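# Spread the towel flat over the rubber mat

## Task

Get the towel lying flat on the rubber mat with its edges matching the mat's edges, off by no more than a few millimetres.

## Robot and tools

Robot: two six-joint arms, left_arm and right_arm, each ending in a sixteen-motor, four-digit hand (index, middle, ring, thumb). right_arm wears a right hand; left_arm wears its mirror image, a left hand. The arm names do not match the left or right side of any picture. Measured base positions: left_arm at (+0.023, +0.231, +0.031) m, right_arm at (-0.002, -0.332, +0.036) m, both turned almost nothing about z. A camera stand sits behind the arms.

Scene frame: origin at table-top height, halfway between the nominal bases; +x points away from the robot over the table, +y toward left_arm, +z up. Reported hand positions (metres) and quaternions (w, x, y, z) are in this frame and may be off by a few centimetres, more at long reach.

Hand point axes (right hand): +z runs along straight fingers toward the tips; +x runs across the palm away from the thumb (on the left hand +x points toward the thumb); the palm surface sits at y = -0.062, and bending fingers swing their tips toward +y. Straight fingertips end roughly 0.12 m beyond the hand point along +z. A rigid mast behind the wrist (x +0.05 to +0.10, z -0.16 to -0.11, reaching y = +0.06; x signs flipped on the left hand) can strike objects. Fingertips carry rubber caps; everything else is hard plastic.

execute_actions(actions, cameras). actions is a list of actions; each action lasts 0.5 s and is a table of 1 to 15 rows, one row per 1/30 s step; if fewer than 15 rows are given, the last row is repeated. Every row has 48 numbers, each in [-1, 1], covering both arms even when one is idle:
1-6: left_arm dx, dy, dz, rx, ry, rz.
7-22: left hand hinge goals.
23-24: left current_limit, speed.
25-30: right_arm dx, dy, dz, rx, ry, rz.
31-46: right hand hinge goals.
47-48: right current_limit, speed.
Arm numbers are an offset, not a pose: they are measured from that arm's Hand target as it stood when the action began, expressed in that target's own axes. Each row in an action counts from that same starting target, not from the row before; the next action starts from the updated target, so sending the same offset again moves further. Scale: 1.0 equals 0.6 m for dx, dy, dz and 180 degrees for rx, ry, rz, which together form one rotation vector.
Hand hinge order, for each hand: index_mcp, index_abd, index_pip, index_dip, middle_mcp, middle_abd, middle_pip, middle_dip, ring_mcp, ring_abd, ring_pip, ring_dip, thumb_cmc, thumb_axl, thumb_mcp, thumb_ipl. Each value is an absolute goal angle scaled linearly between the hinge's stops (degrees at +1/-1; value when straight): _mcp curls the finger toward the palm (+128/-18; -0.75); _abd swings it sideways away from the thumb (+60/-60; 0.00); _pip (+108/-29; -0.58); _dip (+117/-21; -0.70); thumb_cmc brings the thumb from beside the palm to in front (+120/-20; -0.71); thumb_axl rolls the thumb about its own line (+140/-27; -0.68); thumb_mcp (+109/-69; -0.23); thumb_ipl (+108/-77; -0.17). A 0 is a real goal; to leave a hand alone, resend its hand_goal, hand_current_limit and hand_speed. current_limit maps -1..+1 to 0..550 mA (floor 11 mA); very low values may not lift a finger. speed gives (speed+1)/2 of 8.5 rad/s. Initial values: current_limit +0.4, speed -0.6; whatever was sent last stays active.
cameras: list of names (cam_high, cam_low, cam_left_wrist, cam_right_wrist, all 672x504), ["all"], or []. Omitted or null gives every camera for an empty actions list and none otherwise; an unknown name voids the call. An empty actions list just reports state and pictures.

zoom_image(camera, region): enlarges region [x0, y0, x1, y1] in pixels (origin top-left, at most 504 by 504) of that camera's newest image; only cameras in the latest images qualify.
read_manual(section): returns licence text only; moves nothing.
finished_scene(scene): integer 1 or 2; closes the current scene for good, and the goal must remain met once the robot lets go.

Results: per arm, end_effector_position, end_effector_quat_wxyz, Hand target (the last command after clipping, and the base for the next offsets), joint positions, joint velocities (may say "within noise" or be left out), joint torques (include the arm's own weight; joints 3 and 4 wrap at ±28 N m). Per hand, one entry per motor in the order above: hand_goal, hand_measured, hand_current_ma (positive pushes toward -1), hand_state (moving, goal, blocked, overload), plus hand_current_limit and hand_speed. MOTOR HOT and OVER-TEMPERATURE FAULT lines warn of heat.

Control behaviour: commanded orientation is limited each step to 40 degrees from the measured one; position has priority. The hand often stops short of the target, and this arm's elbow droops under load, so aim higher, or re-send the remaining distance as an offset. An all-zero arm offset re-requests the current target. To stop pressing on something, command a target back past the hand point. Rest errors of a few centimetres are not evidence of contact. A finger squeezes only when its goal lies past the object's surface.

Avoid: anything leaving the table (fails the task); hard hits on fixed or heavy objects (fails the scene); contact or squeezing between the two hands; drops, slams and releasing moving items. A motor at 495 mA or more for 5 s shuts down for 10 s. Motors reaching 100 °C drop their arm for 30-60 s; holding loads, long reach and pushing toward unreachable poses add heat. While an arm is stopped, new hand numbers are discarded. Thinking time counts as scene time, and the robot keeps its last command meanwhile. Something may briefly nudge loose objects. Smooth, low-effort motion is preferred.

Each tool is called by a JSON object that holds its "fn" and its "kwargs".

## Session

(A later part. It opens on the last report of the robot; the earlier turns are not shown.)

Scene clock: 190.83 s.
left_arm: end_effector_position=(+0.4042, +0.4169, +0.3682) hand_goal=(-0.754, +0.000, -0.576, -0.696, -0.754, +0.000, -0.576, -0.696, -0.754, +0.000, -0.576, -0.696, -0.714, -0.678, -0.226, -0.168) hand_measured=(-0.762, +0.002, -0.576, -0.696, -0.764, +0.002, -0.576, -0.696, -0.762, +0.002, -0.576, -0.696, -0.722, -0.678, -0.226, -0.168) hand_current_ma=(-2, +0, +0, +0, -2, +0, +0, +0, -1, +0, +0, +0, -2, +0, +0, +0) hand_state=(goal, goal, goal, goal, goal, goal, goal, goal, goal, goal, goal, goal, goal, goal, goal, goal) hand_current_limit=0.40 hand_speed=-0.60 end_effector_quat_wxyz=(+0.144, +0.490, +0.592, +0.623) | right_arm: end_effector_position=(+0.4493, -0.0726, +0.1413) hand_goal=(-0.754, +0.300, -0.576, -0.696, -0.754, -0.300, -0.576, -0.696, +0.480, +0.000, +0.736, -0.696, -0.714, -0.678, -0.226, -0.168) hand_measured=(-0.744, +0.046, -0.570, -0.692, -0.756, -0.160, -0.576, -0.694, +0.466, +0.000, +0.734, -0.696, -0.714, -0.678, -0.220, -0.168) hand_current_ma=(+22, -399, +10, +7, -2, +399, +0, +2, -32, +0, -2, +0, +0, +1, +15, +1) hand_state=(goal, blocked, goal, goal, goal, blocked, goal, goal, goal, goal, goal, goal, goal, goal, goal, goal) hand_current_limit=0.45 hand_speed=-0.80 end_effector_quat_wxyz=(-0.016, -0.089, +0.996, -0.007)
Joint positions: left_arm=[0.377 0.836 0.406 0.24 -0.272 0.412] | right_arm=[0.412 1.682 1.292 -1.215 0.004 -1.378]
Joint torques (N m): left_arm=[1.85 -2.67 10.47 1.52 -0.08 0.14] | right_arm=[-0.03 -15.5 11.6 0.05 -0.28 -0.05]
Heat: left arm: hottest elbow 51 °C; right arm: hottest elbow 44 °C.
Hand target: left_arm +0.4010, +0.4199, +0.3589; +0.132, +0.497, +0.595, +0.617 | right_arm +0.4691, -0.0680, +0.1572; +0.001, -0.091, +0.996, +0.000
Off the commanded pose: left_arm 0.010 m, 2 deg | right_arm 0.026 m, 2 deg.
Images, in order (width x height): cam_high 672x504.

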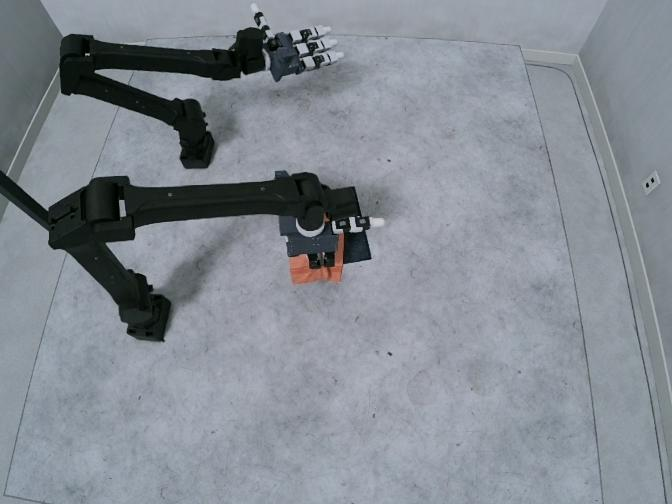

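{"fn": "execute_actions", "kwargs": {"actions": [[[0,0,0,0,0,0,-0.754,0,-0.576,-0.696,-0.754,0,-0.576,-0.696,-0.754,0,-0.576,-0.696,-0.714,-0.678,-0.226,-0.168,0.4,-0.6,-0.0171,-0.0083,0,0,0,-0.05,-0.754,0.3,-0.576,-0.696,-0.754,-0.3,-0.576,-0.696,0.48,0,0.737,-0.696,-0.714,-0.678,-0.226,-0.168,0.45,-0.8]],[[0,0,0,0,0,0,-0.754,0,-0.576,-0.696,-0.754,0,-0.576,-0.696,-0.754,0,-0.576,-0.696,-0.714,-0.678,-0.226,-0.168,0.4,-0.6,-0.017,-0.007,0,0,0,-0.05,-0.754,0.3,-0.576,-0.696,-0.754,-0.3,-0.576,-0.696,0.48,0,0.737,-0.696,-0.714,-0.678,-0.226,-0.168,0.45,-0.8]]], "cameras": ["cam_high"]}}

{"fn": "zoom_image", "kwargs": {"camera": "cam_high", "region": [255, 170, 395, 310]}}

Scene clock: 200.70 s.
left_arm: end_effector_position=(+0.4042, +0.4169, +0.3682) hand_goal=(-0.754, +0.000, -0.576, -0.696, -0.754, +0.000, -0.576, -0.696, -0.754, +0.000, -0.576, -0.696, -0.714, -0.678, -0.226, -0.168) hand_measured=(-0.762, +0.002, -0.576, -0.696, -0.764, +0.002, -0.576, -0.696, -0.762, +0.002, -0.576, -0.696, -0.722, -0.678, -0.226, -0.168) hand_current_ma=(-2, +0, +0, +0, -2, +0, +0, +0, -1, +0, +0, +0, -2, +0, +0, +0) hand_state=(goal, goal, goal, goal, goal, goal, goal, goal, goal, goal, goal, goal, goal, goal, goal, goal) hand_current_limit=0.40 hand_speed=-0.60 end_effector_quat_wxyz=(+0.144, +0.490, +0.592, +0.623) | right_arm: end_effector_position=(+0.4712, -0.0740, +0.1422) hand_goal=(-0.754, +0.300, -0.576, -0.696, -0.754, -0.300, -0.576, -0.696, +0.480, +0.000, +0.736, -0.696, -0.714, -0.678, -0.226, -0.168) hand_measured=(-0.744, +0.046, -0.570, -0.692, -0.756, -0.160, -0.576, -0.694, +0.466, +0.000, +0.734, -0.696, -0.714, -0.678, -0.220, -0.168) hand_current_ma=(+22, -399, +10, +7, -2, +399, +0, +2, -32, +0, -2, +0, +0, +1, +15, +1) hand_state=(goal, blocked, goal, goal, goal, blocked, goal, goal, goal, goal, goal, goal, goal, goal, goal, goal) hand_current_limit=0.45 hand_speed=-0.80 end_effector_quat_wxyz=(-0.017, -0.245, +0.969, -0.004)
Joint positions: left_arm=[0.377 0.836 0.406 0.24 -0.272 0.412] | right_arm=[0.379 1.796 1.447 -1.257 0.004 -1.727]
Joint torques (N m): left_arm=[1.67 -2.73 10.59 1.57 -0.07 0.16] | right_arm=[-0.15 -17.61 11.7 -0.01 -0.32 -0.02]
Heat: left arm: hottest elbow 51 °C; right arm: hottest elbow 46 °C.
Hand target: left_arm +0.4010, +0.4199, +0.3589; +0.132, +0.497, +0.595, +0.617 | right_arm +0.4910, -0.0715, +0.1570; +0.000, -0.245, +0.969, +0.000
Off the commanded pose: left_arm 0.010 m, 2 deg | right_arm 0.025 m, 2 deg.
Images, in order (width x height): cam_high 672x504.

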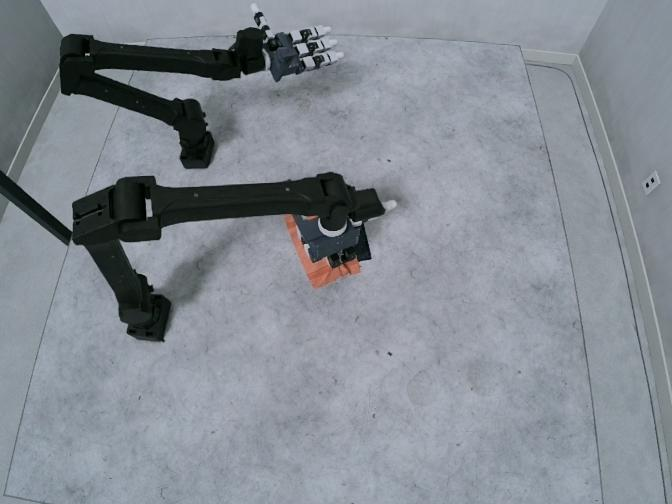

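Scaled by 3.600.

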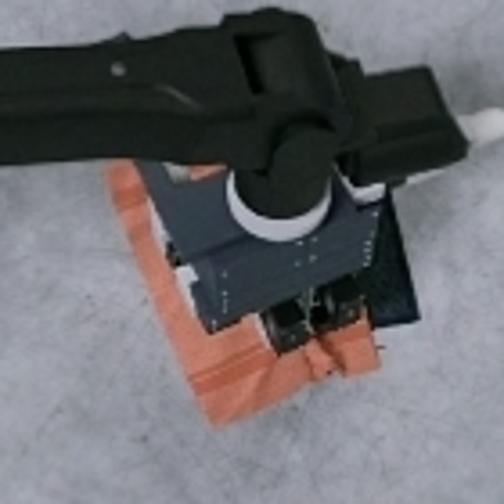

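{"fn": "execute_actions", "kwargs": {"actions": [[[0,0,0,0,0,0,-0.754,0,-0.576,-0.696,-0.754,0,-0.576,-0.696,-0.754,0,-0.576,-0.696,-0.714,-0.678,-0.226,-0.168,0.4,-0.6,0,0,0,0,0,0,-0.754,0.07,-0.576,-0.696,-0.754,-0.1,-0.576,-0.696,0.48,0,0.737,-0.696,-0.714,-0.678,-0.226,-0.168,0.45,-0.8]],[[0,0,0,0,0,0,-0.754,0,-0.576,-0.696,-0.754,0,-0.576,-0.696,-0.754,0,-0.576,-0.696,-0.714,-0.678,-0.226,-0.168,0.4,-0.6,0,0,0,0,0,0,-0.754,-0.05,-0.576,-0.696,-0.754,0.05,-0.576,-0.696,0.48,0,0.737,-0.696,-0.714,-0.678,-0.226,-0.168,0.4,-0.8]],[[0,0,0,0,0,0,-0.754,0,-0.576,-0.696,-0.754,0,-0.576,-0.696,-0.754,0,-0.576,-0.696,-0.714,-0.678,-0.226,-0.168,0.4,-0.6,0,0,-0.1,0,0,0,-0.754,-0.05,-0.576,-0.696,-0.754,0.05,-0.576,-0.696,0.48,0,0.737,-0.696,-0.714,-0.678,-0.226,-0.168,0.4,-0.8]],[[0,0,0,0,0,0,-0.754,0,-0.576,-0.696,-0.754,0,-0.576,-0.696,-0.754,0,-0.576,-0.696,-0.714,-0.678,-0.226,-0.168,0.4,-0.6,0.1,0.1,-0.05,0,0,0.045,-0.754,-0.05,-0.576,-0.696,-0.754,0.05,-0.576,-0.696,0.48,0,0.737,-0.696,-0.714,-0.678,-0.226,-0.168,0.4,-0.8]],[[0,0,0,0,0,0,-0.754,0,-0.576,-0.696,-0.754,0,-0.576,-0.696,-0.754,0,-0.576,-0.696,-0.714,-0.678,-0.226,-0.168,0.4,-0.6,0.05,0.2,0,0,0,0,-0.754,-0.05,-0.576,-0.696,-0.754,0.05,-0.576,-0.696,0.48,0,0.737,-0.696,-0.714,-0.678,-0.226,-0.168,0.4,-0.8]]], "cameras": ["cam_high"]}}

{"fn": "zoom_image", "kwargs": {"camera": "cam_high", "region": [255, 170, 395, 310]}}

Scene clock: 213.23 s.
left_arm: end_effector_position=(+0.4042, +0.4169, +0.3682) hand_goal=(-0.754, +0.000, -0.576, -0.696, -0.754, +0.000, -0.576, -0.696, -0.754, +0.000, -0.576, -0.696, -0.714, -0.678, -0.226, -0.168) hand_measured=(-0.762, +0.002, -0.576, -0.696, -0.764, +0.002, -0.576, -0.696, -0.762, +0.002, -0.576, -0.696, -0.722, -0.678, -0.226, -0.168) hand_current_ma=(-2, +0, +0, +0, -2, +0, +0, +0, -1, +0, +0, +0, -2, +0, +0, +0) hand_state=(goal, goal, goal, goal, goal, goal, goal, goal, goal, goal, goal, goal, goal, goal, goal, goal) hand_current_limit=0.40 hand_speed=-0.60 end_effector_quat_wxyz=(+0.144, +0.490, +0.592, +0.623) | right_arm: end_effector_position=(+0.3316, +0.0522, +0.2375) hand_goal=(-0.754, -0.050, -0.576, -0.696, -0.754, +0.050, -0.576, -0.696, +0.480, +0.000, +0.736, -0.696, -0.714, -0.678, -0.226, -0.168) hand_measured=(-0.752, -0.048, -0.574, -0.694, -0.752, +0.048, -0.576, -0.694, +0.466, +0.000, +0.734, -0.696, -0.712, -0.678, -0.220, -0.168) hand_current_ma=(+3, +1, +2, +4, +2, -3, +0, +2, -31, +0, -2, +0, +1, +1, +15, +1) hand_state=(goal, goal, goal, goal, goal, goal, goal, goal, goal, goal, goal, goal, goal, goal, goal, goal) hand_current_limit=0.40 hand_speed=-0.80 end_effector_quat_wxyz=(-0.009, -0.184, +0.983, -0.003)
Joint positions: left_arm=[0.377 0.836 0.406 0.24 -0.272 0.412] | right_arm=[0.753 1.548 1.387 -1.429 -0.003 -1.228]
Joint torques (N m): left_arm=[1.96 -2.78 10.58 1.61 -0.05 0.15] | right_arm=[0.15 -14.97 9.78 0.28 -0.01 0.13]
Heat: left arm: hottest elbow 51 °C; right arm: hottest elbow 46 °C.
Hand target: left_arm +0.4010, +0.4199, +0.3589; +0.132, +0.497, +0.595, +0.617 | right_arm +0.3399, +0.0548, +0.2470; +0.000, -0.176, +0.984, +0.000
Off the commanded pose: left_arm 0.010 m, 2 deg | right_arm 0.013 m, 1 deg.
Images, in order (width x height): cam_high 672x504.

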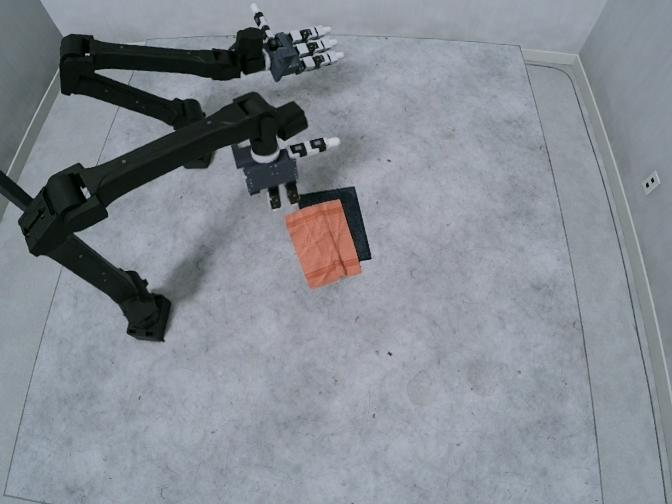

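Scaled by 3.600.

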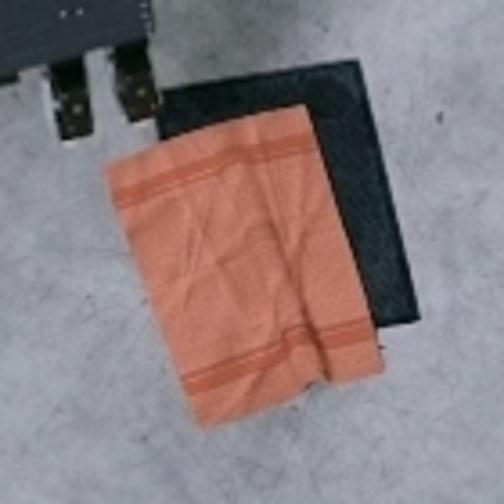

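{"fn": "execute_actions", "kwargs": {"actions": [[[0,0,0,0,0,0,-0.754,0,-0.576,-0.696,-0.754,0,-0.576,-0.696,-0.754,0,-0.576,-0.696,-0.714,-0.678,-0.226,-0.168,0.4,-0.6,-0.0888,0.0221,0.02,0,0,0,-0.754,-0.05,-0.576,-0.696,-0.754,0.05,-0.576,-0.696,0.48,0,0.737,-0.696,-0.714,-0.678,-0.226,-0.168,0.4,-0.8]],[[0,0,0,0,0,0,-0.754,0,-0.576,-0.696,-0.754,0,-0.576,-0.696,-0.754,0,-0.576,-0.696,-0.714,-0.678,-0.226,-0.168,0.4,-0.6,-0.0888,0.0221,0.058,0,0,0,-0.754,-0.05,-0.576,-0.696,-0.754,0.05,-0.576,-0.696,0.48,0,0.737,-0.696,-0.714,-0.678,-0.226,-0.168,0.4,-0.8]],[[0,0,0,0,0,0,-0.754,0,-0.576,-0.696,-0.754,0,-0.576,-0.696,-0.754,0,-0.576,-0.696,-0.714,-0.678,-0.226,-0.168,0.4,-0.6,0,0,0.047,-0.0122,-0.0252,0,-0.754,-0.05,-0.576,-0.696,-0.754,0.05,-0.576,-0.696,0.48,0,0.737,-0.696,-0.714,-0.678,-0.226,-0.168,0.4,-0.8]]], "cameras": ["cam_high"]}}

{"fn": "zoom_image", "kwargs": {"camera": "cam_high", "region": [255, 170, 395, 310]}}

Scene clock: 245.23 s.
left_arm: end_effector_position=(+0.4042, +0.4169, +0.3682) hand_goal=(-0.754, +0.000, -0.576, -0.696, -0.754, +0.000, -0.576, -0.696, -0.754, +0.000, -0.576, -0.696, -0.714, -0.678, -0.226, -0.168) hand_measured=(-0.762, +0.002, -0.576, -0.696, -0.764, +0.002, -0.576, -0.696, -0.762, +0.002, -0.576, -0.696, -0.722, -0.678, -0.226, -0.168) hand_current_ma=(-2, +0, +0, +0, -2, +0, +0, +0, -1, +0, +0, +0, -2, +0, +0, +0) hand_state=(goal, goal, goal, goal, goal, goal, goal, goal, goal, goal, goal, goal, goal, goal, goal, goal) hand_current_limit=0.40 hand_speed=-0.60 end_effector_quat_wxyz=(+0.144, +0.490, +0.592, +0.623) | right_arm: end_effector_position=(+0.4264, +0.1193, +0.1584) hand_goal=(-0.754, -0.050, -0.576, -0.696, -0.754, +0.050, -0.576, -0.696, +0.480, +0.000, +0.736, -0.696, -0.714, -0.678, -0.226, -0.168) hand_measured=(-0.752, -0.048, -0.574, -0.694, -0.752, +0.048, -0.576, -0.694, +0.466, +0.000, +0.734, -0.696, -0.712, -0.678, -0.220, -0.168) hand_current_ma=(+3, +1, +2, +4, +2, -2, +0, +2, -31, +0, -2, +0, +1, +1, +15, +1) hand_state=(goal, goal, goal, goal, goal, goal, goal, goal, goal, goal, goal, goal, goal, goal, goal, goal) hand_current_limit=0.40 hand_speed=-0.80 end_effector_quat_wxyz=(+0.023, -0.176, +0.984, +0.017)
Joint positions: left_arm=[0.377 0.836 0.406 0.24 -0.272 0.412] | right_arm=[0.734 1.842 1.546 -1.218 -0.007 -1.232]
Joint torques (N m): left_arm=[1.49 -2.73 10.54 1.5 -0.07 0.14] | right_arm=[-0.09 -22.12 7.65 1.01 -0.27 -0.02]
Heat: left arm: hottest elbow 50 °C; right arm: hottest elbow 47 °C.
Hand target: left_arm +0.4010, +0.4199, +0.3589; +0.132, +0.497, +0.595, +0.617 | right_arm +0.4308, +0.1167, +0.1723; +0.036, -0.176, +0.983, +0.026
Off the commanded pose: left_arm 0.010 m, 2 deg | right_arm 0.015 m, 2 deg.
Images, in order (width x height): cam_high 672x504.

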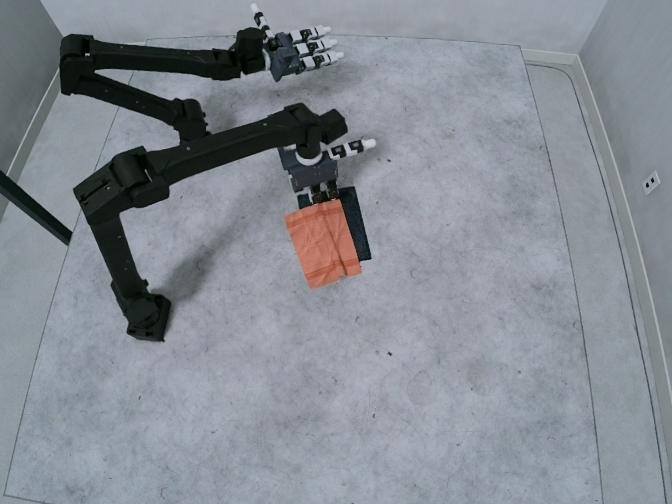

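Scaled by 3.600.

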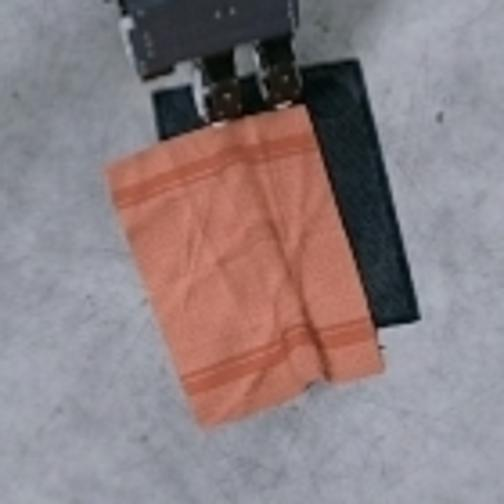

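{"fn": "execute_actions", "kwargs": {"actions": [[[0,0,0,0,0,0,-0.754,0,-0.576,-0.696,-0.754,0,-0.576,-0.696,-0.754,0,-0.576,-0.696,-0.714,-0.678,-0.226,-0.168,0.4,-0.6,0.0757,-0.0065,0.0964,0.0122,0.0252,0,-0.754,-0.05,-0.576,-0.696,-0.754,0.05,-0.576,-0.696,0.48,0,0.737,-0.696,-0.714,-0.678,-0.226,-0.168,0.4,-0.8]]], "cameras": ["cam_high"]}}

{"fn": "zoom_image", "kwargs": {"camera": "cam_high", "region": [255, 170, 395, 310]}}

Scene clock: 253.50 s.
left_arm: end_effector_position=(+0.4042, +0.4169, +0.3682) hand_goal=(-0.754, +0.000, -0.576, -0.696, -0.754, +0.000, -0.576, -0.696, -0.754, +0.000, -0.576, -0.696, -0.714, -0.678, -0.226, -0.168) hand_measured=(-0.762, +0.002, -0.576, -0.696, -0.764, +0.002, -0.576, -0.696, -0.762, +0.002, -0.576, -0.696, -0.722, -0.678, -0.226, -0.168) hand_current_ma=(-2, +0, +0, +0, -2, +0, +0, +0, -1, +0, +0, +0, -2, +0, +0, +0) hand_state=(goal, goal, goal, goal, goal, goal, goal, goal, goal, goal, goal, goal, goal, goal, goal, goal) hand_current_limit=0.40 hand_speed=-0.60 end_effector_quat_wxyz=(+0.144, +0.490, +0.592, +0.623) | right_arm: end_effector_position=(+0.4046, +0.1024, +0.1334) hand_goal=(-0.754, -0.050, -0.576, -0.696, -0.754, +0.050, -0.576, -0.696, +0.480, +0.000, +0.736, -0.696, -0.714, -0.678, -0.226, -0.168) hand_measured=(-0.750, -0.054, -0.574, -0.694, -0.750, +0.038, -0.574, -0.692, +0.466, +0.000, +0.734, -0.696, -0.714, -0.678, -0.218, -0.168) hand_current_ma=(+6, -4, +3, +4, +6, -21, +3, +4, -32, +0, -2, +0, +1, +1, +20, +1) hand_state=(goal, goal, goal, goal, goal, goal, goal, goal, goal, goal, goal, goal, goal, goal, goal, goal) hand_current_limit=0.40 hand_speed=-0.80 end_effector_quat_wxyz=(+0.018, -0.175, +0.984, +0.011)
Joint positions: left_arm=[0.377 0.836 0.406 0.24 -0.272 0.412] | right_arm=[0.738 1.803 1.424 -1.149 -0.001 -1.225]
Joint torques (N m): left_arm=[2.02 -2.78 10.55 1.44 -0.08 0.14] | right_arm=[1.49 -16.85 5.75 0.75 -0.04 0.16]
Heat: left arm: hottest elbow 50 °C; right arm: hottest elbow 46 °C.
Hand target: left_arm +0.4010, +0.4199, +0.3589; +0.132, +0.497, +0.595, +0.617 | right_arm +0.3931, +0.1011, +0.1108; +0.001, -0.176, +0.984, +0.000
Off the commanded pose: left_arm 0.010 m, 2 deg | right_arm 0.025 m, 2 deg.
Images, in order (width x height): cam_high 672x504.

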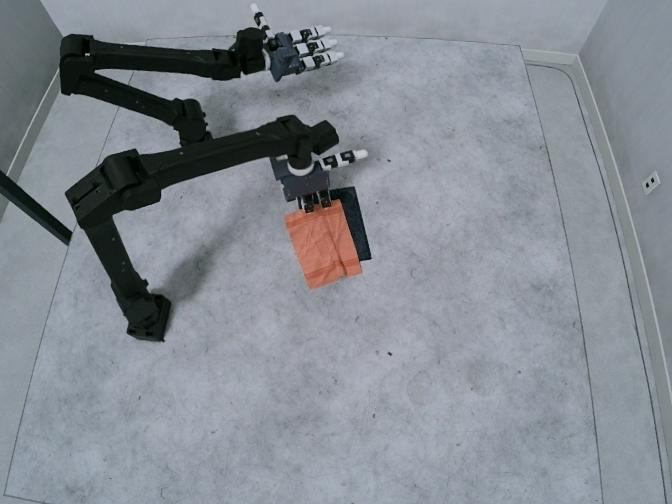

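Scaled by 3.600.

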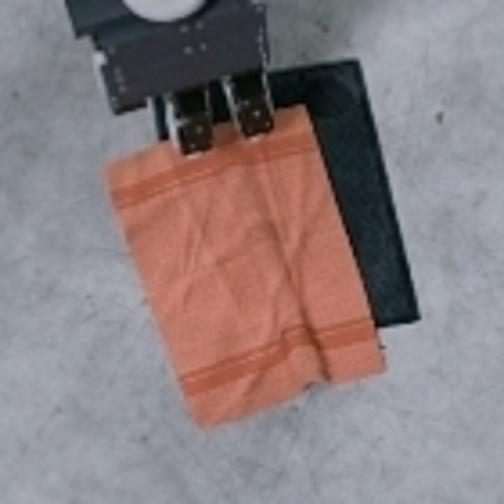

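{"fn": "execute_actions", "kwargs": {"actions": [[[0,0,0,0,0,0,-0.754,0,-0.576,-0.696,-0.754,0,-0.576,-0.696,-0.754,0,-0.576,-0.696,-0.714,-0.678,-0.226,-0.168,0.4,-0.6,0,0,0,0,0,0,-0.754,0.05,-0.576,-0.696,-0.754,-0.05,-0.576,-0.696,0.48,0,0.737,-0.696,-0.714,-0.678,-0.226,-0.168,0.4,-0.8]],[[0,0,0,0,0,0,-0.754,0,-0.576,-0.696,-0.754,0,-0.576,-0.696,-0.754,0,-0.576,-0.696,-0.714,-0.678,-0.226,-0.168,0.4,-0.6,0,0,0,0,0,0,-0.754,0.13,-0.576,-0.696,-0.754,-0.13,-0.576,-0.696,0.48,0,0.737,-0.696,-0.714,-0.678,-0.226,-0.168,0.4,-0.8]],[[0,0,0,0,0,0,-0.754,0,-0.576,-0.696,-0.754,0,-0.576,-0.696,-0.754,0,-0.576,-0.696,-0.714,-0.678,-0.226,-0.168,0.4,-0.6,0,0,0,0,0,0,-0.754,0.3,-0.576,-0.696,-0.754,-0.3,-0.576,-0.696,0.48,0,0.737,-0.696,-0.714,-0.678,-0.226,-0.168,0.45,-0.8]]], "cameras": ["cam_high"]}}

{"fn": "zoom_image", "kwargs": {"camera": "cam_high", "region": [255, 170, 395, 310]}}

Scene clock: 261.37 s.
left_arm: end_effector_position=(+0.4042, +0.4169, +0.3682) hand_goal=(-0.754, +0.000, -0.576, -0.696, -0.754, +0.000, -0.576, -0.696, -0.754, +0.000, -0.576, -0.696, -0.714, -0.678, -0.226, -0.168) hand_measured=(-0.762, +0.002, -0.576, -0.696, -0.764, +0.002, -0.576, -0.696, -0.762, +0.002, -0.576, -0.696, -0.722, -0.678, -0.226, -0.168) hand_current_ma=(-2, +0, +0, +0, -2, +0, +0, +0, -1, +0, +0, +0, -2, +0, +0, +0) hand_state=(goal, goal, goal, goal, goal, goal, goal, goal, goal, goal, goal, goal, goal, goal, goal, goal) hand_current_limit=0.40 hand_speed=-0.60 end_effector_quat_wxyz=(+0.144, +0.490, +0.592, +0.623) | right_arm: end_effector_position=(+0.4012, +0.1016, +0.1326) hand_goal=(-0.754, +0.300, -0.576, -0.696, -0.754, -0.300, -0.576, -0.696, +0.480, +0.000, +0.736, -0.696, -0.714, -0.678, -0.226, -0.168) hand_measured=(-0.754, +0.160, -0.576, -0.694, -0.760, -0.040, -0.580, -0.698, +0.466, +0.000, +0.734, -0.696, -0.714, -0.678, -0.218, -0.168) hand_current_ma=(-1, -399, +0, +1, -12, +399, -6, -2, -32, +0, -2, +0, +1, +1, +20, +1) hand_state=(goal, blocked, goal, goal, goal, blocked, goal, goal, goal, goal, goal, goal, goal, goal, goal, goal) hand_current_limit=0.45 hand_speed=-0.80 end_effector_quat_wxyz=(+0.016, -0.176, +0.984, +0.010)
Joint positions: left_arm=[0.377 0.836 0.406 0.24 -0.272 0.412] | right_arm=[0.74 1.8 1.418 -1.153 -0.001 -1.225]
Joint torques (N m): left_arm=[1.85 -2.37 10.61 1.57 -0.06 0.16] | right_arm=[1.26 -16.67 6.05 0.88 -0.04 0.14]
Heat: left arm: hottest elbow 50 °C; right arm: hottest elbow 45 °C.
Hand target: left_arm +0.4010, +0.4199, +0.3589; +0.132, +0.497, +0.595, +0.617 | right_arm +0.3932, +0.1009, +0.1107; +0.000, -0.176, +0.984, +0.000
Off the commanded pose: left_arm 0.010 m, 2 deg | right_arm 0.023 m, 2 deg.
Images, in order (width x height): cam_high 672x504.

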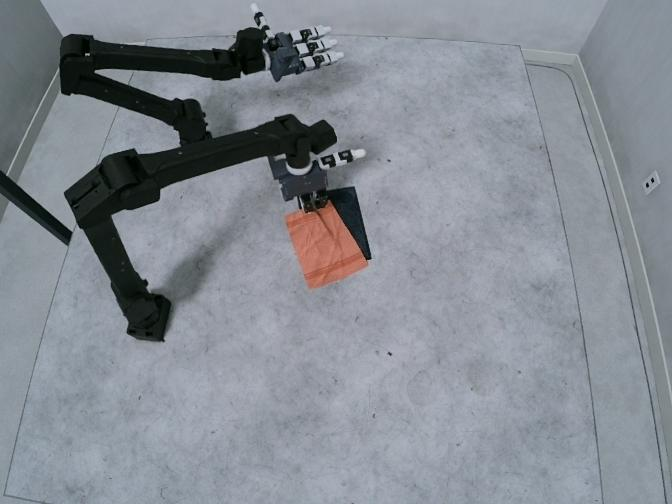

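Scaled by 3.600.

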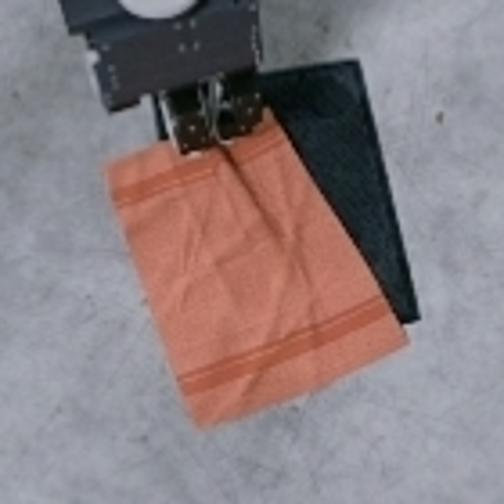

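{"fn": "execute_actions", "kwargs": {"actions": [[[0,0,0,0,0,0,-0.754,0,-0.576,-0.696,-0.754,0,-0.576,-0.696,-0.754,0,-0.576,-0.696,-0.714,-0.678,-0.226,-0.168,0.4,-0.6,-0.0762,0.0233,-0.082,0,0,0.015,-0.754,0.3,-0.576,-0.696,-0.754,-0.3,-0.576,-0.696,0.48,0,0.737,-0.696,-0.714,-0.678,-0.226,-0.168,0.5,-0.8]]], "cameras": ["cam_high"]}}

{"fn": "zoom_image", "kwargs": {"camera": "cam_high", "region": [255, 170, 395, 310]}}

Scene clock: 275.00 s.
left_arm: end_effector_position=(+0.4042, +0.4169, +0.3682) hand_goal=(-0.754, +0.000, -0.576, -0.696, -0.754, +0.000, -0.576, -0.696, -0.754, +0.000, -0.576, -0.696, -0.714, -0.678, -0.226, -0.168) hand_measured=(-0.762, +0.002, -0.576, -0.696, -0.764, +0.002, -0.576, -0.696, -0.762, +0.002, -0.576, -0.696, -0.722, -0.678, -0.226, -0.168) hand_current_ma=(-2, +0, +0, +0, -2, +0, +0, +0, -1, +0, +0, +0, -2, +0, +0, +0) hand_state=(goal, goal, goal, goal, goal, goal, goal, goal, goal, goal, goal, goal, goal, goal, goal, goal) hand_current_limit=0.40 hand_speed=-0.60 end_effector_quat_wxyz=(+0.144, +0.490, +0.592, +0.623) | right_arm: end_effector_position=(+0.4194, +0.1138, +0.1449) hand_goal=(-0.754, +0.300, -0.576, -0.696, -0.754, -0.300, -0.576, -0.696, +0.480, +0.000, +0.736, -0.696, -0.714, -0.678, -0.226, -0.168) hand_measured=(-0.752, +0.160, -0.576, -0.694, -0.756, -0.044, -0.578, -0.698, +0.466, +0.000, +0.734, -0.696, -0.714, -0.678, -0.218, -0.168) hand_current_ma=(+3, -413, +1, +1, -3, +412, -3, -1, -32, +0, -2, +0, +1, +1, +20, +1) hand_state=(goal, blocked, goal, goal, goal, blocked, goal, goal, goal, goal, goal, goal, goal, goal, goal, goal) hand_current_limit=0.50 hand_speed=-0.80 end_effector_quat_wxyz=(-0.015, -0.153, +0.988, -0.008)
Joint positions: left_arm=[0.377 0.836 0.406 0.24 -0.272 0.412] | right_arm=[0.74 1.874 1.571 -1.302 -0.001 -1.178]
Joint torques (N m): left_arm=[2.14 -2.96 10.55 1.51 -0.06 0.15] | right_arm=[1.2 -19.19 11.99 0.09 -0.07 0.1]
Heat: left arm: hottest elbow 50 °C; right arm: hottest elbow 44 °C.
Hand target: left_arm +0.4010, +0.4199, +0.3589; +0.132, +0.497, +0.595, +0.617 | right_arm +0.4313, +0.1299, +0.1600; +0.000, -0.153, +0.988, +0.000
Off the commanded pose: left_arm 0.010 m, 2 deg | right_arm 0.025 m, 2 deg.
Images, in order (width x height): cam_high 672x504.

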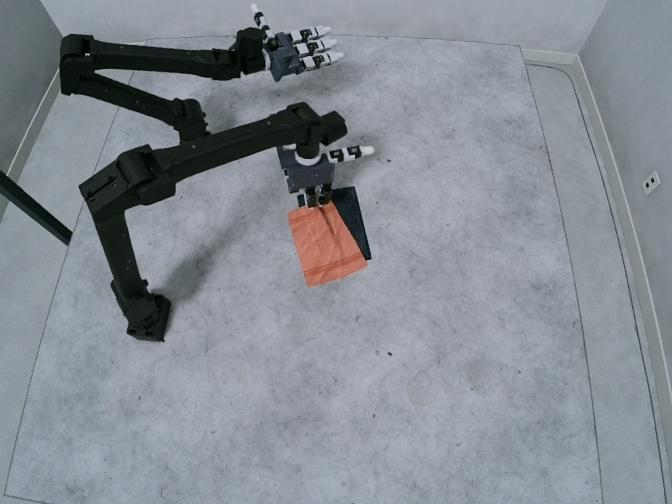

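Scaled by 3.600.

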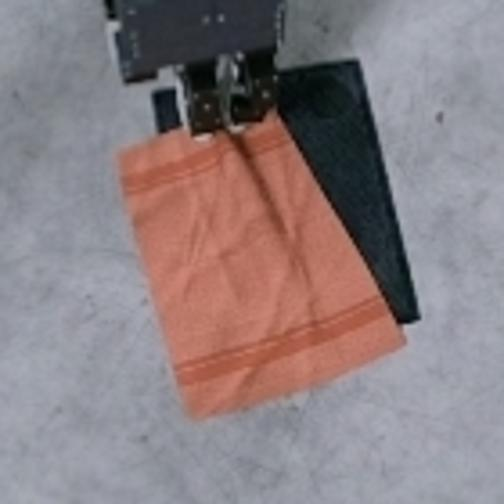

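{"fn": "execute_actions", "kwargs": {"actions": [[[0,0,0,0,0,0,-0.754,0,-0.576,-0.696,-0.754,0,-0.576,-0.696,-0.754,0,-0.576,-0.696,-0.714,-0.678,-0.226,-0.168,0.4,-0.6,-0.0345,0.0345,0,0,0,0.015,-0.754,0.3,-0.576,-0.696,-0.754,-0.3,-0.576,-0.696,0.48,0,0.737,-0.696,-0.714,-0.678,-0.226,-0.168,0.5,-0.8]],[[0,0,0,0,0,0,-0.754,0,-0.576,-0.696,-0.754,0,-0.576,-0.696,-0.754,0,-0.576,-0.696,-0.714,-0.678,-0.226,-0.168,0.4,-0.6,-0.0329,0.0361,0,0,0,0.015,-0.754,0.3,-0.576,-0.696,-0.754,-0.3,-0.576,-0.696,0.48,0,0.737,-0.696,-0.714,-0.678,-0.226,-0.168,0.5,-0.8]]], "cameras": ["cam_high"]}}

{"fn": "zoom_image", "kwargs": {"camera": "cam_high", "region": [255, 170, 395, 310]}}

Scene clock: 304.23 s.
left_arm: end_effector_position=(+0.4042, +0.4169, +0.3682) hand_goal=(-0.754, +0.000, -0.576, -0.696, -0.754, +0.000, -0.576, -0.696, -0.754, +0.000, -0.576, -0.696, -0.714, -0.678, -0.226, -0.168) hand_measured=(-0.762, +0.002, -0.576, -0.696, -0.764, +0.002, -0.576, -0.696, -0.762, +0.002, -0.576, -0.696, -0.722, -0.678, -0.226, -0.168) hand_current_ma=(-2, +0, +0, +0, -2, +0, +0, +0, -1, +0, +0, +0, -2, +0, +0, +0) hand_state=(goal, goal, goal, goal, goal, goal, goal, goal, goal, goal, goal, goal, goal, goal, goal, goal) hand_current_limit=0.40 hand_speed=-0.60 end_effector_quat_wxyz=(+0.144, +0.490, +0.592, +0.623) | right_arm: end_effector_position=(+0.4481, +0.1656, +0.1429) hand_goal=(-0.754, +0.300, -0.576, -0.696, -0.754, -0.300, -0.576, -0.696, +0.480, +0.000, +0.736, -0.696, -0.714, -0.678, -0.226, -0.168) hand_measured=(-0.752, +0.160, -0.576, -0.694, -0.756, -0.044, -0.578, -0.698, +0.466, +0.000, +0.734, -0.696, -0.714, -0.678, -0.218, -0.168) hand_current_ma=(+3, -413, +1, +1, -3, +412, -3, -1, -32, +0, -2, +0, +1, +1, +20, +1) hand_state=(goal, blocked, goal, goal, goal, blocked, goal, goal, goal, goal, goal, goal, goal, goal, goal, goal) hand_current_limit=0.50 hand_speed=-0.80 end_effector_quat_wxyz=(-0.016, -0.106, +0.994, -0.011)
Joint positions: left_arm=[0.377 0.836 0.406 0.24 -0.272 0.412] | right_arm=[0.784 2.007 1.772 -1.374 -0.001 -1.04]
Joint torques (N m): left_arm=[1.85 -2.78 10.59 1.48 -0.07 0.16] | right_arm=[1.32 -21.71 12.22 0.08 -0.05 0.14]
Heat: left arm: hottest elbow 50 °C; right arm: hottest elbow 46 °C.
Hand target: left_arm +0.4010, +0.4199, +0.3589; +0.132, +0.497, +0.595, +0.617 | right_arm +0.4581, +0.1820, +0.1600; +0.000, -0.106, +0.994, +0.000
Off the commanded pose: left_arm 0.010 m, 2 deg | right_arm 0.026 m, 2 deg.
Images, in order (width x height): cam_high 672x504.

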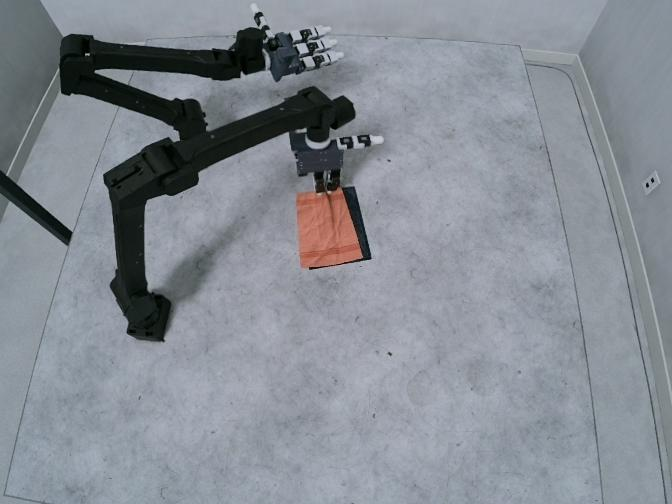

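Scaled by 3.600.

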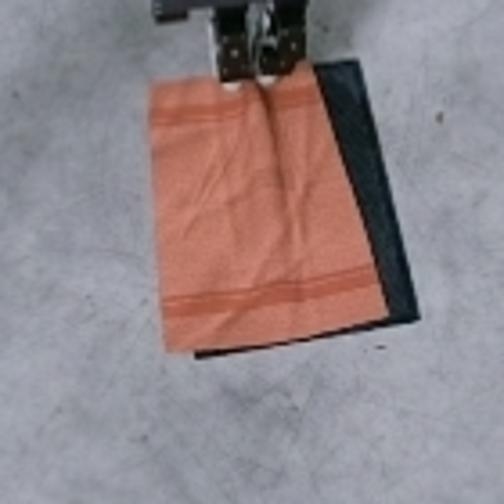

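{"fn": "execute_actions", "kwargs": {"actions": [[[0,0,0,0,0,0,-0.754,0,-0.576,-0.696,-0.754,0,-0.576,-0.696,-0.754,0,-0.576,-0.696,-0.714,-0.678,-0.226,-0.168,0.4,-0.6,0,0,0,0,0,0,-0.754,0.07,-0.576,-0.696,-0.754,-0.07,-0.576,-0.696,0.48,0,0.737,-0.696,-0.714,-0.678,-0.226,-0.168,0.5,-0.8]],[[0,0,0,0,0,0,-0.754,0,-0.576,-0.696,-0.754,0,-0.576,-0.696,-0.754,0,-0.576,-0.696,-0.714,-0.678,-0.226,-0.168,0.4,-0.6,0,0,0,0,0,0,-0.754,-0.05,-0.576,-0.696,-0.754,0.05,-0.576,-0.696,0.48,0,0.737,-0.696,-0.714,-0.678,-0.226,-0.168,0.4,-0.8]],[[0,0,0,0,0,0,-0.754,0,-0.576,-0.696,-0.754,0,-0.576,-0.696,-0.754,0,-0.576,-0.696,-0.714,-0.678,-0.226,-0.168,0.4,-0.6,0,0,-0.07,0,0,0,-0.754,-0.05,-0.576,-0.696,-0.754,0.05,-0.576,-0.696,0.48,0,0.737,-0.696,-0.714,-0.678,-0.226,-0.168,0.4,-0.8]],[[0,0,0,0,0,0,-0.754,0,-0.576,-0.696,-0.754,0,-0.576,-0.696,-0.754,0,-0.576,-0.696,-0.714,-0.678,-0.226,-0.168,0.4,-0.6,0,0,-0.09,0,0,0,-0.754,-0.05,-0.576,-0.696,-0.754,0.05,-0.576,-0.696,0.48,0,0.737,-0.696,-0.714,-0.678,-0.226,-0.168,0.4,-0.8]]], "cameras": ["cam_high", "cam_low"]}}

{"fn": "zoom_image", "kwargs": {"camera": "cam_high", "region": [255, 170, 395, 310]}}

{"fn": "zoom_image", "kwargs": {"camera": "cam_low", "region": [200, 200, 450, 320]}}

Scene clock: 320.73 s.
left_arm: end_effector_position=(+0.4042, +0.4169, +0.3682) hand_goal=(-0.754, +0.000, -0.576, -0.696, -0.754, +0.000, -0.576, -0.696, -0.754, +0.000, -0.576, -0.696, -0.714, -0.678, -0.226, -0.168) hand_measured=(-0.762, +0.002, -0.576, -0.696, -0.764, +0.002, -0.576, -0.696, -0.762, +0.002, -0.576, -0.696, -0.722, -0.678, -0.226, -0.168) hand_current_ma=(-2, +0, +0, +0, -2, +0, +0, +0, -1, +0, +0, +0, -2, +0, +0, +0) hand_state=(goal, goal, goal, goal, goal, goal, goal, goal, goal, goal, goal, goal, goal, goal, goal, goal) hand_current_limit=0.40 hand_speed=-0.60 end_effector_quat_wxyz=(+0.144, +0.490, +0.592, +0.623) | right_arm: end_effector_position=(+0.4515, +0.1687, +0.2272) hand_goal=(-0.754, -0.050, -0.576, -0.696, -0.754, +0.050, -0.576, -0.696, +0.480, +0.000, +0.736, -0.696, -0.714, -0.678, -0.226, -0.168) hand_measured=(-0.752, -0.048, -0.576, -0.694, -0.754, +0.046, -0.578, -0.698, +0.466, +0.000, +0.734, -0.696, -0.714, -0.678, -0.218, -0.168) hand_current_ma=(+3, +3, +1, +1, +0, -4, -2, -1, -32, +0, -2, +0, +1, +1, +20, +1) hand_state=(goal, goal, goal, goal, goal, goal, goal, goal, goal, goal, goal, goal, goal, goal, goal, goal) hand_current_limit=0.40 hand_speed=-0.80 end_effector_quat_wxyz=(-0.022, -0.106, +0.994, -0.016)
Joint positions: left_arm=[0.377 0.836 0.406 0.24 -0.272 0.412] | right_arm=[0.784 2.002 1.989 -1.613 -0.001 -1.039]
Joint torques (N m): left_arm=[2.14 -2.96 10.56 1.48 -0.09 0.15] | right_arm=[1.32 -23.12 12.56 0.02 -0.05 0.13]
Heat: left arm: hottest elbow 50 °C; right arm: hottest elbow 46 °C.
Hand target: left_arm +0.4010, +0.4199, +0.3589; +0.132, +0.497, +0.595, +0.617 | right_arm +0.4580, +0.1820, +0.2559; +0.000, -0.106, +0.994, +0.000
Off the commanded pose: left_arm 0.010 m, 2 deg | right_arm 0.033 m, 3 deg.
Images, in order (width x height): cam_high 672x504, cam_low 672x504.

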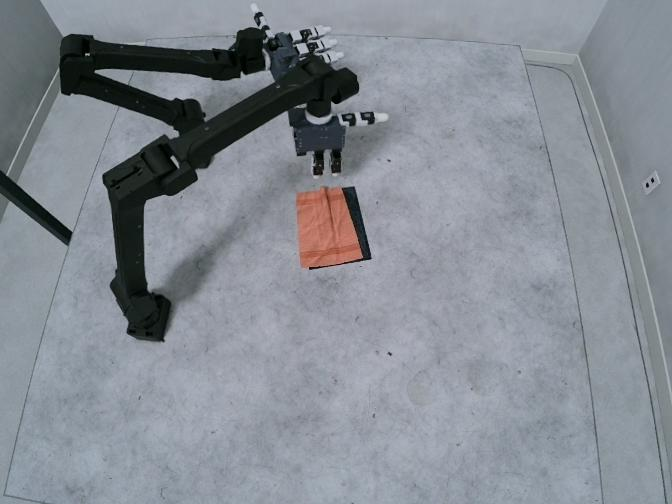

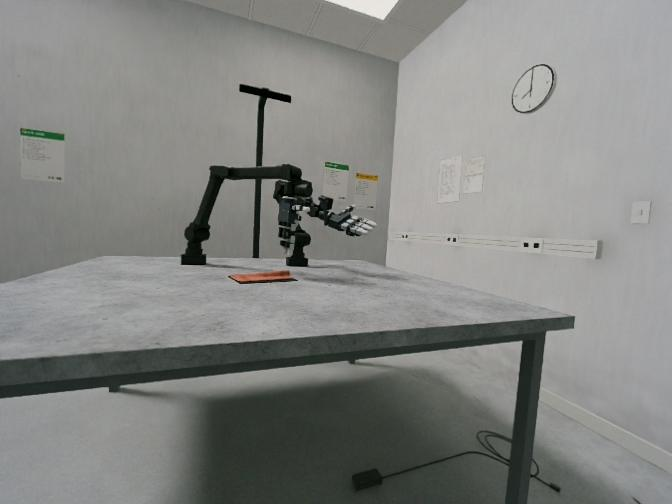

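Scaled by 3.600.

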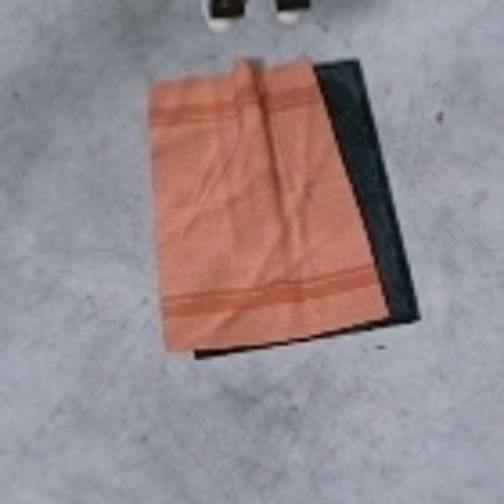

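Scaled by 2.016.

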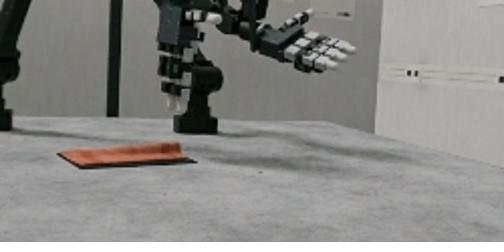

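{"fn": "execute_actions", "kwargs": {"actions": [[[0,0,0,0,0,0,-0.754,0,-0.576,-0.696,-0.754,0,-0.576,-0.696,-0.754,0,-0.576,-0.696,-0.714,-0.678,-0.226,-0.168,0.4,-0.6,-0.002,-0.17,0,0,0,0,-0.754,-0.05,-0.576,-0.696,-0.754,0.05,-0.576,-0.696,0.48,0,0.737,-0.696,-0.714,-0.678,-0.226,-0.168,0.4,-0.8]],[[0,0,0,0,0,0,-0.754,0,-0.576,-0.696,-0.754,0,-0.576,-0.696,-0.754,0,-0.576,-0.696,-0.714,-0.678,-0.226,-0.168,0.4,-0.6,-0.0021,-0.1716,0.0767,-0.0094,-0.0264,0,-0.754,-0.05,-0.576,-0.696,-0.754,0.05,-0.576,-0.696,0.48,0,0.737,-0.696,-0.714,-0.678,-0.226,-0.168,0.4,-0.8]],[[0,0,0,0,0,0,-0.754,0,-0.576,-0.696,-0.754,0,-0.576,-0.696,-0.754,0,-0.576,-0.696,-0.714,-0.678,-0.226,-0.168,0.4,-0.6,0,0,0.0633,0,0,0,-0.754,-0.05,-0.576,-0.696,-0.754,0.05,-0.576,-0.696,0.48,0,0.737,-0.696,-0.714,-0.678,-0.226,-0.168,0.4,-0.8]]], "cameras": ["cam_high"]}}

{"fn": "zoom_image", "kwargs": {"camera": "cam_high", "region": [255, 170, 395, 310]}}

Scene clock: 363.13 s.
left_arm: end_effector_position=(+0.4042, +0.4169, +0.3682) hand_goal=(-0.754, +0.000, -0.576, -0.696, -0.754, +0.000, -0.576, -0.696, -0.754, +0.000, -0.576, -0.696, -0.714, -0.678, -0.226, -0.168) hand_measured=(-0.762, +0.002, -0.576, -0.696, -0.764, +0.002, -0.576, -0.696, -0.762, +0.002, -0.576, -0.696, -0.722, -0.678, -0.226, -0.168) hand_current_ma=(-2, +0, +0, +0, -2, +0, +0, +0, -1, +0, +0, +0, -2, +0, +0, +0) hand_state=(goal, goal, goal, goal, goal, goal, goal, goal, goal, goal, goal, goal, goal, goal, goal, goal) hand_current_limit=0.40 hand_speed=-0.60 end_effector_quat_wxyz=(+0.144, +0.490, +0.592, +0.623) | right_arm: end_effector_position=(+0.5082, -0.0208, +0.1725) hand_goal=(-0.754, -0.050, -0.576, -0.696, -0.754, +0.050, -0.576, -0.696, +0.480, +0.000, +0.736, -0.696, -0.714, -0.678, -0.226, -0.168) hand_measured=(-0.752, -0.048, -0.576, -0.694, -0.752, +0.048, -0.578, -0.698, +0.466, +0.000, +0.734, -0.696, -0.714, -0.678, -0.218, -0.168) hand_current_ma=(+2, +2, +1, +1, +2, -2, -1, -1, -28, +0, -2, +0, +0, +1, +19, +1) hand_state=(goal, goal, goal, goal, goal, goal, goal, goal, goal, goal, goal, goal, goal, goal, goal, goal) hand_current_limit=0.40 hand_speed=-0.80 end_effector_quat_wxyz=(+0.037, -0.099, +0.994, +0.017)
Joint positions: left_arm=[0.377 0.836 0.406 0.24 -0.272 0.412] | right_arm=[0.455 1.776 1.489 -1.202 -0.008 -1.353]
Joint torques (N m): left_arm=[1.79 -2.49 10.55 1.57 -0.04 0.16] | right_arm=[1.14 -18.9 7.76 1.03 -0.28 -0.01]
Heat: left arm: hottest elbow 50 °C; right arm: hottest elbow 49 °C.
Hand target: left_arm +0.4010, +0.4199, +0.3589; +0.132, +0.497, +0.595, +0.617 | right_arm +0.5067, -0.0160, +0.1722; +0.040, -0.106, +0.993, +0.019
Off the commanded pose: left_arm 0.010 m, 2 deg | right_arm 0.005 m, 1 deg.
Images, in order (width x height): cam_high 672x504.

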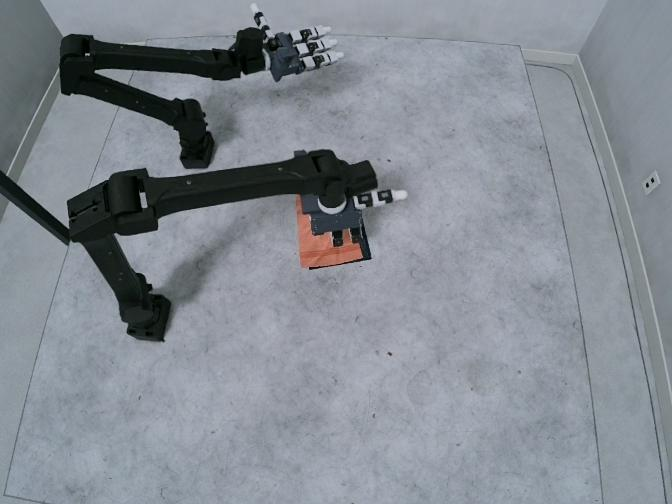

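Scaled by 3.600.

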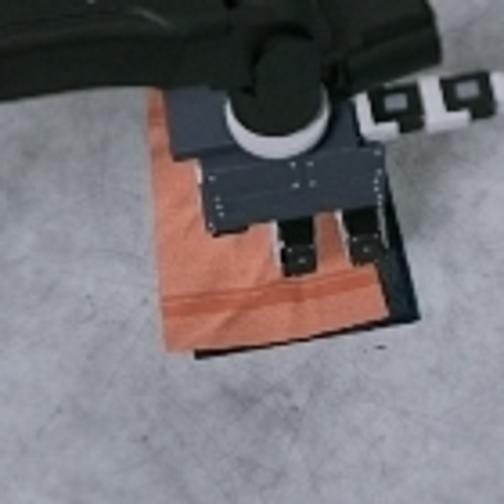

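{"fn": "execute_actions", "kwargs": {"actions": [[[0,0,0,0,0,0,-0.754,0,-0.576,-0.696,-0.754,0,-0.576,-0.696,-0.754,0,-0.576,-0.696,-0.714,-0.678,-0.226,-0.168,0.4,-0.6,0.0761,-0.0272,0.0835,0.0094,0.0264,0,-0.754,-0.05,-0.576,-0.696,-0.754,0.05,-0.576,-0.696,0.48,0,0.737,-0.696,-0.714,-0.678,-0.226,-0.168,0.4,-0.8]]], "cameras": ["cam_high"]}}

{"fn": "zoom_image", "kwargs": {"camera": "cam_high", "region": [255, 170, 395, 310]}}

Scene clock: 372.07 s.
left_arm: end_effector_position=(+0.4042, +0.4169, +0.3682) hand_goal=(-0.754, +0.000, -0.576, -0.696, -0.754, +0.000, -0.576, -0.696, -0.754, +0.000, -0.576, -0.696, -0.714, -0.678, -0.226, -0.168) hand_measured=(-0.762, +0.002, -0.576, -0.696, -0.764, +0.002, -0.576, -0.696, -0.762, +0.002, -0.576, -0.696, -0.722, -0.678, -0.226, -0.168) hand_current_ma=(-2, +0, +0, +0, -2, +0, +0, +0, -1, +0, +0, +0, -2, +0, +0, +0) hand_state=(goal, goal, goal, goal, goal, goal, goal, goal, goal, goal, goal, goal, goal, goal, goal, goal) hand_current_limit=0.40 hand_speed=-0.60 end_effector_quat_wxyz=(+0.144, +0.490, +0.592, +0.623) | right_arm: end_effector_position=(+0.4754, -0.0360, +0.1331) hand_goal=(-0.754, -0.050, -0.576, -0.696, -0.754, +0.050, -0.576, -0.696, +0.480, +0.000, +0.736, -0.696, -0.714, -0.678, -0.226, -0.168) hand_measured=(-0.750, -0.054, -0.574, -0.694, -0.750, +0.044, -0.574, -0.696, +0.466, +0.000, +0.734, -0.696, -0.714, -0.678, -0.216, -0.168) hand_current_ma=(+6, -4, +3, +2, +7, -8, +1, +0, -29, +0, -2, +0, +0, +1, +23, +1) hand_state=(goal, goal, goal, goal, goal, goal, goal, goal, goal, goal, goal, goal, goal, goal, goal, goal) hand_current_limit=0.40 hand_speed=-0.80 end_effector_quat_wxyz=(+0.013, -0.102, +0.995, +0.006)
Joint positions: left_arm=[0.377 0.836 0.406 0.24 -0.272 0.412] | right_arm=[0.455 1.753 1.355 -1.146 -0.003 -1.361]
Joint torques (N m): left_arm=[1.73 -2.96 10.5 1.48 -0.06 0.16] | right_arm=[0.56 -16.67 6.13 0.76 -0.02 -0.02]
Heat: left arm: hottest elbow 50 °C; right arm: hottest elbow 48 °C.
Hand target: left_arm +0.4010, +0.4199, +0.3589; +0.132, +0.497, +0.595, +0.617 | right_arm +0.4695, -0.0391, +0.1181; +0.001, -0.106, +0.994, +0.000
Off the commanded pose: left_arm 0.010 m, 2 deg | right_arm 0.017 m, 2 deg.
Images, in order (width x height): cam_high 672x504.

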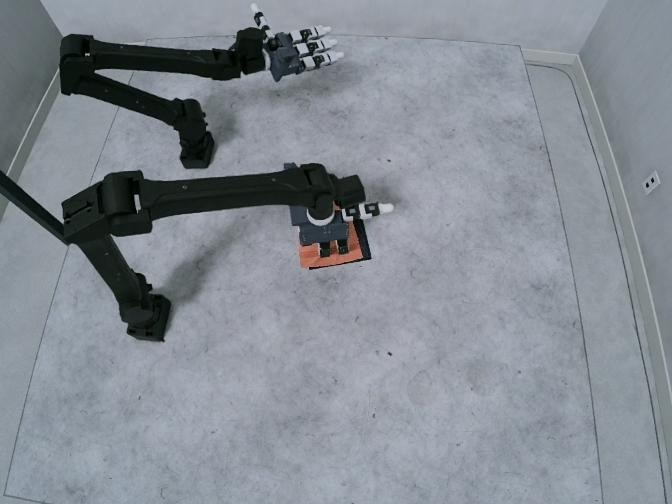

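Scaled by 3.600.

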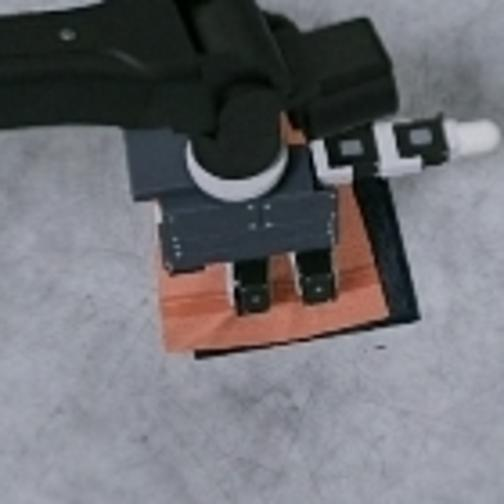

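{"fn": "execute_actions", "kwargs": {"actions": [[[0,0,0,0,0,0,-0.754,0,-0.576,-0.696,-0.754,0,-0.576,-0.696,-0.754,0,-0.576,-0.696,-0.714,-0.678,-0.226,-0.168,0.4,-0.6,-0.0333,0,0,0,0,0,-0.754,-0.05,-0.576,-0.696,-0.754,0.05,-0.576,-0.696,0.48,0,0.737,-0.696,-0.714,-0.678,-0.226,-0.168,0.4,-0.8]],[[0,0,0,0,0,0,-0.754,0,-0.576,-0.696,-0.754,0,-0.576,-0.696,-0.754,0,-0.576,-0.696,-0.714,-0.678,-0.226,-0.168,0.4,-0.6,-0.0167,0,0,0,0,0,-0.754,-0.05,-0.576,-0.696,-0.754,0.05,-0.576,-0.696,0.48,0,0.737,-0.696,-0.714,-0.678,-0.226,-0.168,0.4,-0.8]]], "cameras": ["cam_high"]}}

{"fn": "zoom_image", "kwargs": {"camera": "cam_high", "region": [255, 170, 395, 310]}}

Scene clock: 378.60 s.
left_arm: end_effector_position=(+0.4042, +0.4169, +0.3682) hand_goal=(-0.754, +0.000, -0.576, -0.696, -0.754, +0.000, -0.576, -0.696, -0.754, +0.000, -0.576, -0.696, -0.714, -0.678, -0.226, -0.168) hand_measured=(-0.762, +0.002, -0.576, -0.696, -0.764, +0.002, -0.576, -0.696, -0.762, +0.002, -0.576, -0.696, -0.722, -0.678, -0.226, -0.168) hand_current_ma=(-2, +0, +0, +0, -2, +0, +0, +0, -1, +0, +0, +0, -2, +0, +0, +0) hand_state=(goal, goal, goal, goal, goal, goal, goal, goal, goal, goal, goal, goal, goal, goal, goal, goal) hand_current_limit=0.40 hand_speed=-0.60 end_effector_quat_wxyz=(+0.144, +0.490, +0.592, +0.623) | right_arm: end_effector_position=(+0.4815, -0.0333, +0.1318) hand_goal=(-0.754, -0.050, -0.576, -0.696, -0.754, +0.050, -0.576, -0.696, +0.480, +0.000, +0.736, -0.696, -0.714, -0.678, -0.226, -0.168) hand_measured=(-0.756, -0.022, -0.576, -0.694, -0.752, +0.074, -0.574, -0.696, +0.466, +0.000, +0.734, -0.696, -0.714, -0.678, -0.216, -0.168) hand_current_ma=(-1, +58, +0, +1, +1, +46, +1, +0, -29, +0, -2, +0, +0, +1, +23, +1) hand_state=(goal, blocked, goal, goal, goal, blocked, goal, goal, goal, goal, goal, goal, goal, goal, goal, goal) hand_current_limit=0.40 hand_speed=-0.80 end_effector_quat_wxyz=(+0.003, -0.108, +0.994, +0.002)
Joint positions: left_arm=[0.377 0.836 0.406 0.24 -0.272 0.412] | right_arm=[0.454 1.783 1.397 -1.177 -0.003 -1.373]
Joint torques (N m): left_arm=[1.96 -2.49 10.63 1.51 -0.05 0.17] | right_arm=[-0.32 -13.51 10.3 0.83 -0.02 -0.01]
Heat: left arm: hottest elbow 50 °C; right arm: hottest elbow 48 °C.
Hand target: left_arm +0.4010, +0.4199, +0.3589; +0.132, +0.497, +0.595, +0.617 | right_arm +0.4988, -0.0329, +0.1179; +0.000, -0.106, +0.994, +0.000
Off the commanded pose: left_arm 0.010 m, 2 deg | right_arm 0.022 m, 0 deg.
Images, in order (width x height): cam_high 672x504.

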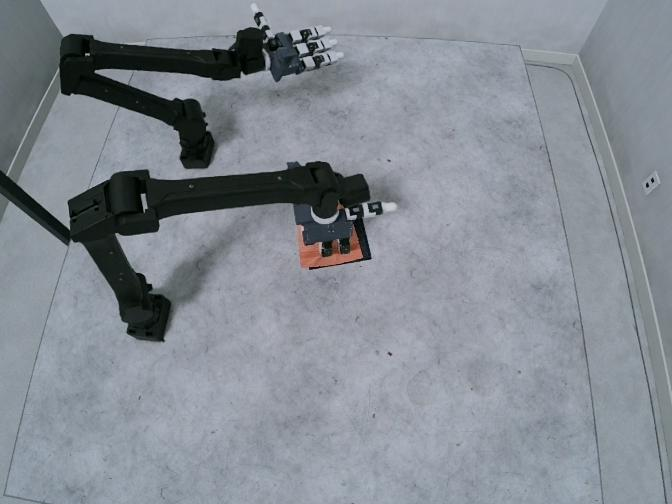

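Scaled by 3.600.

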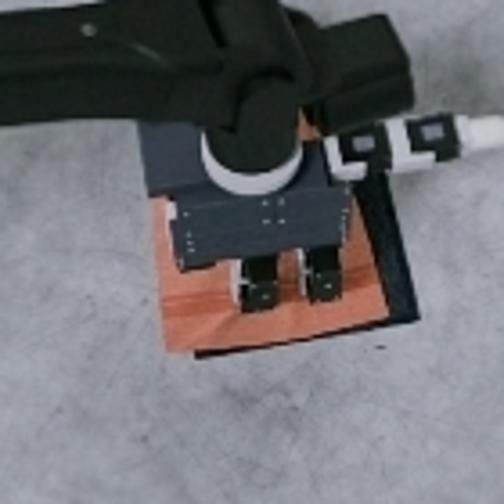

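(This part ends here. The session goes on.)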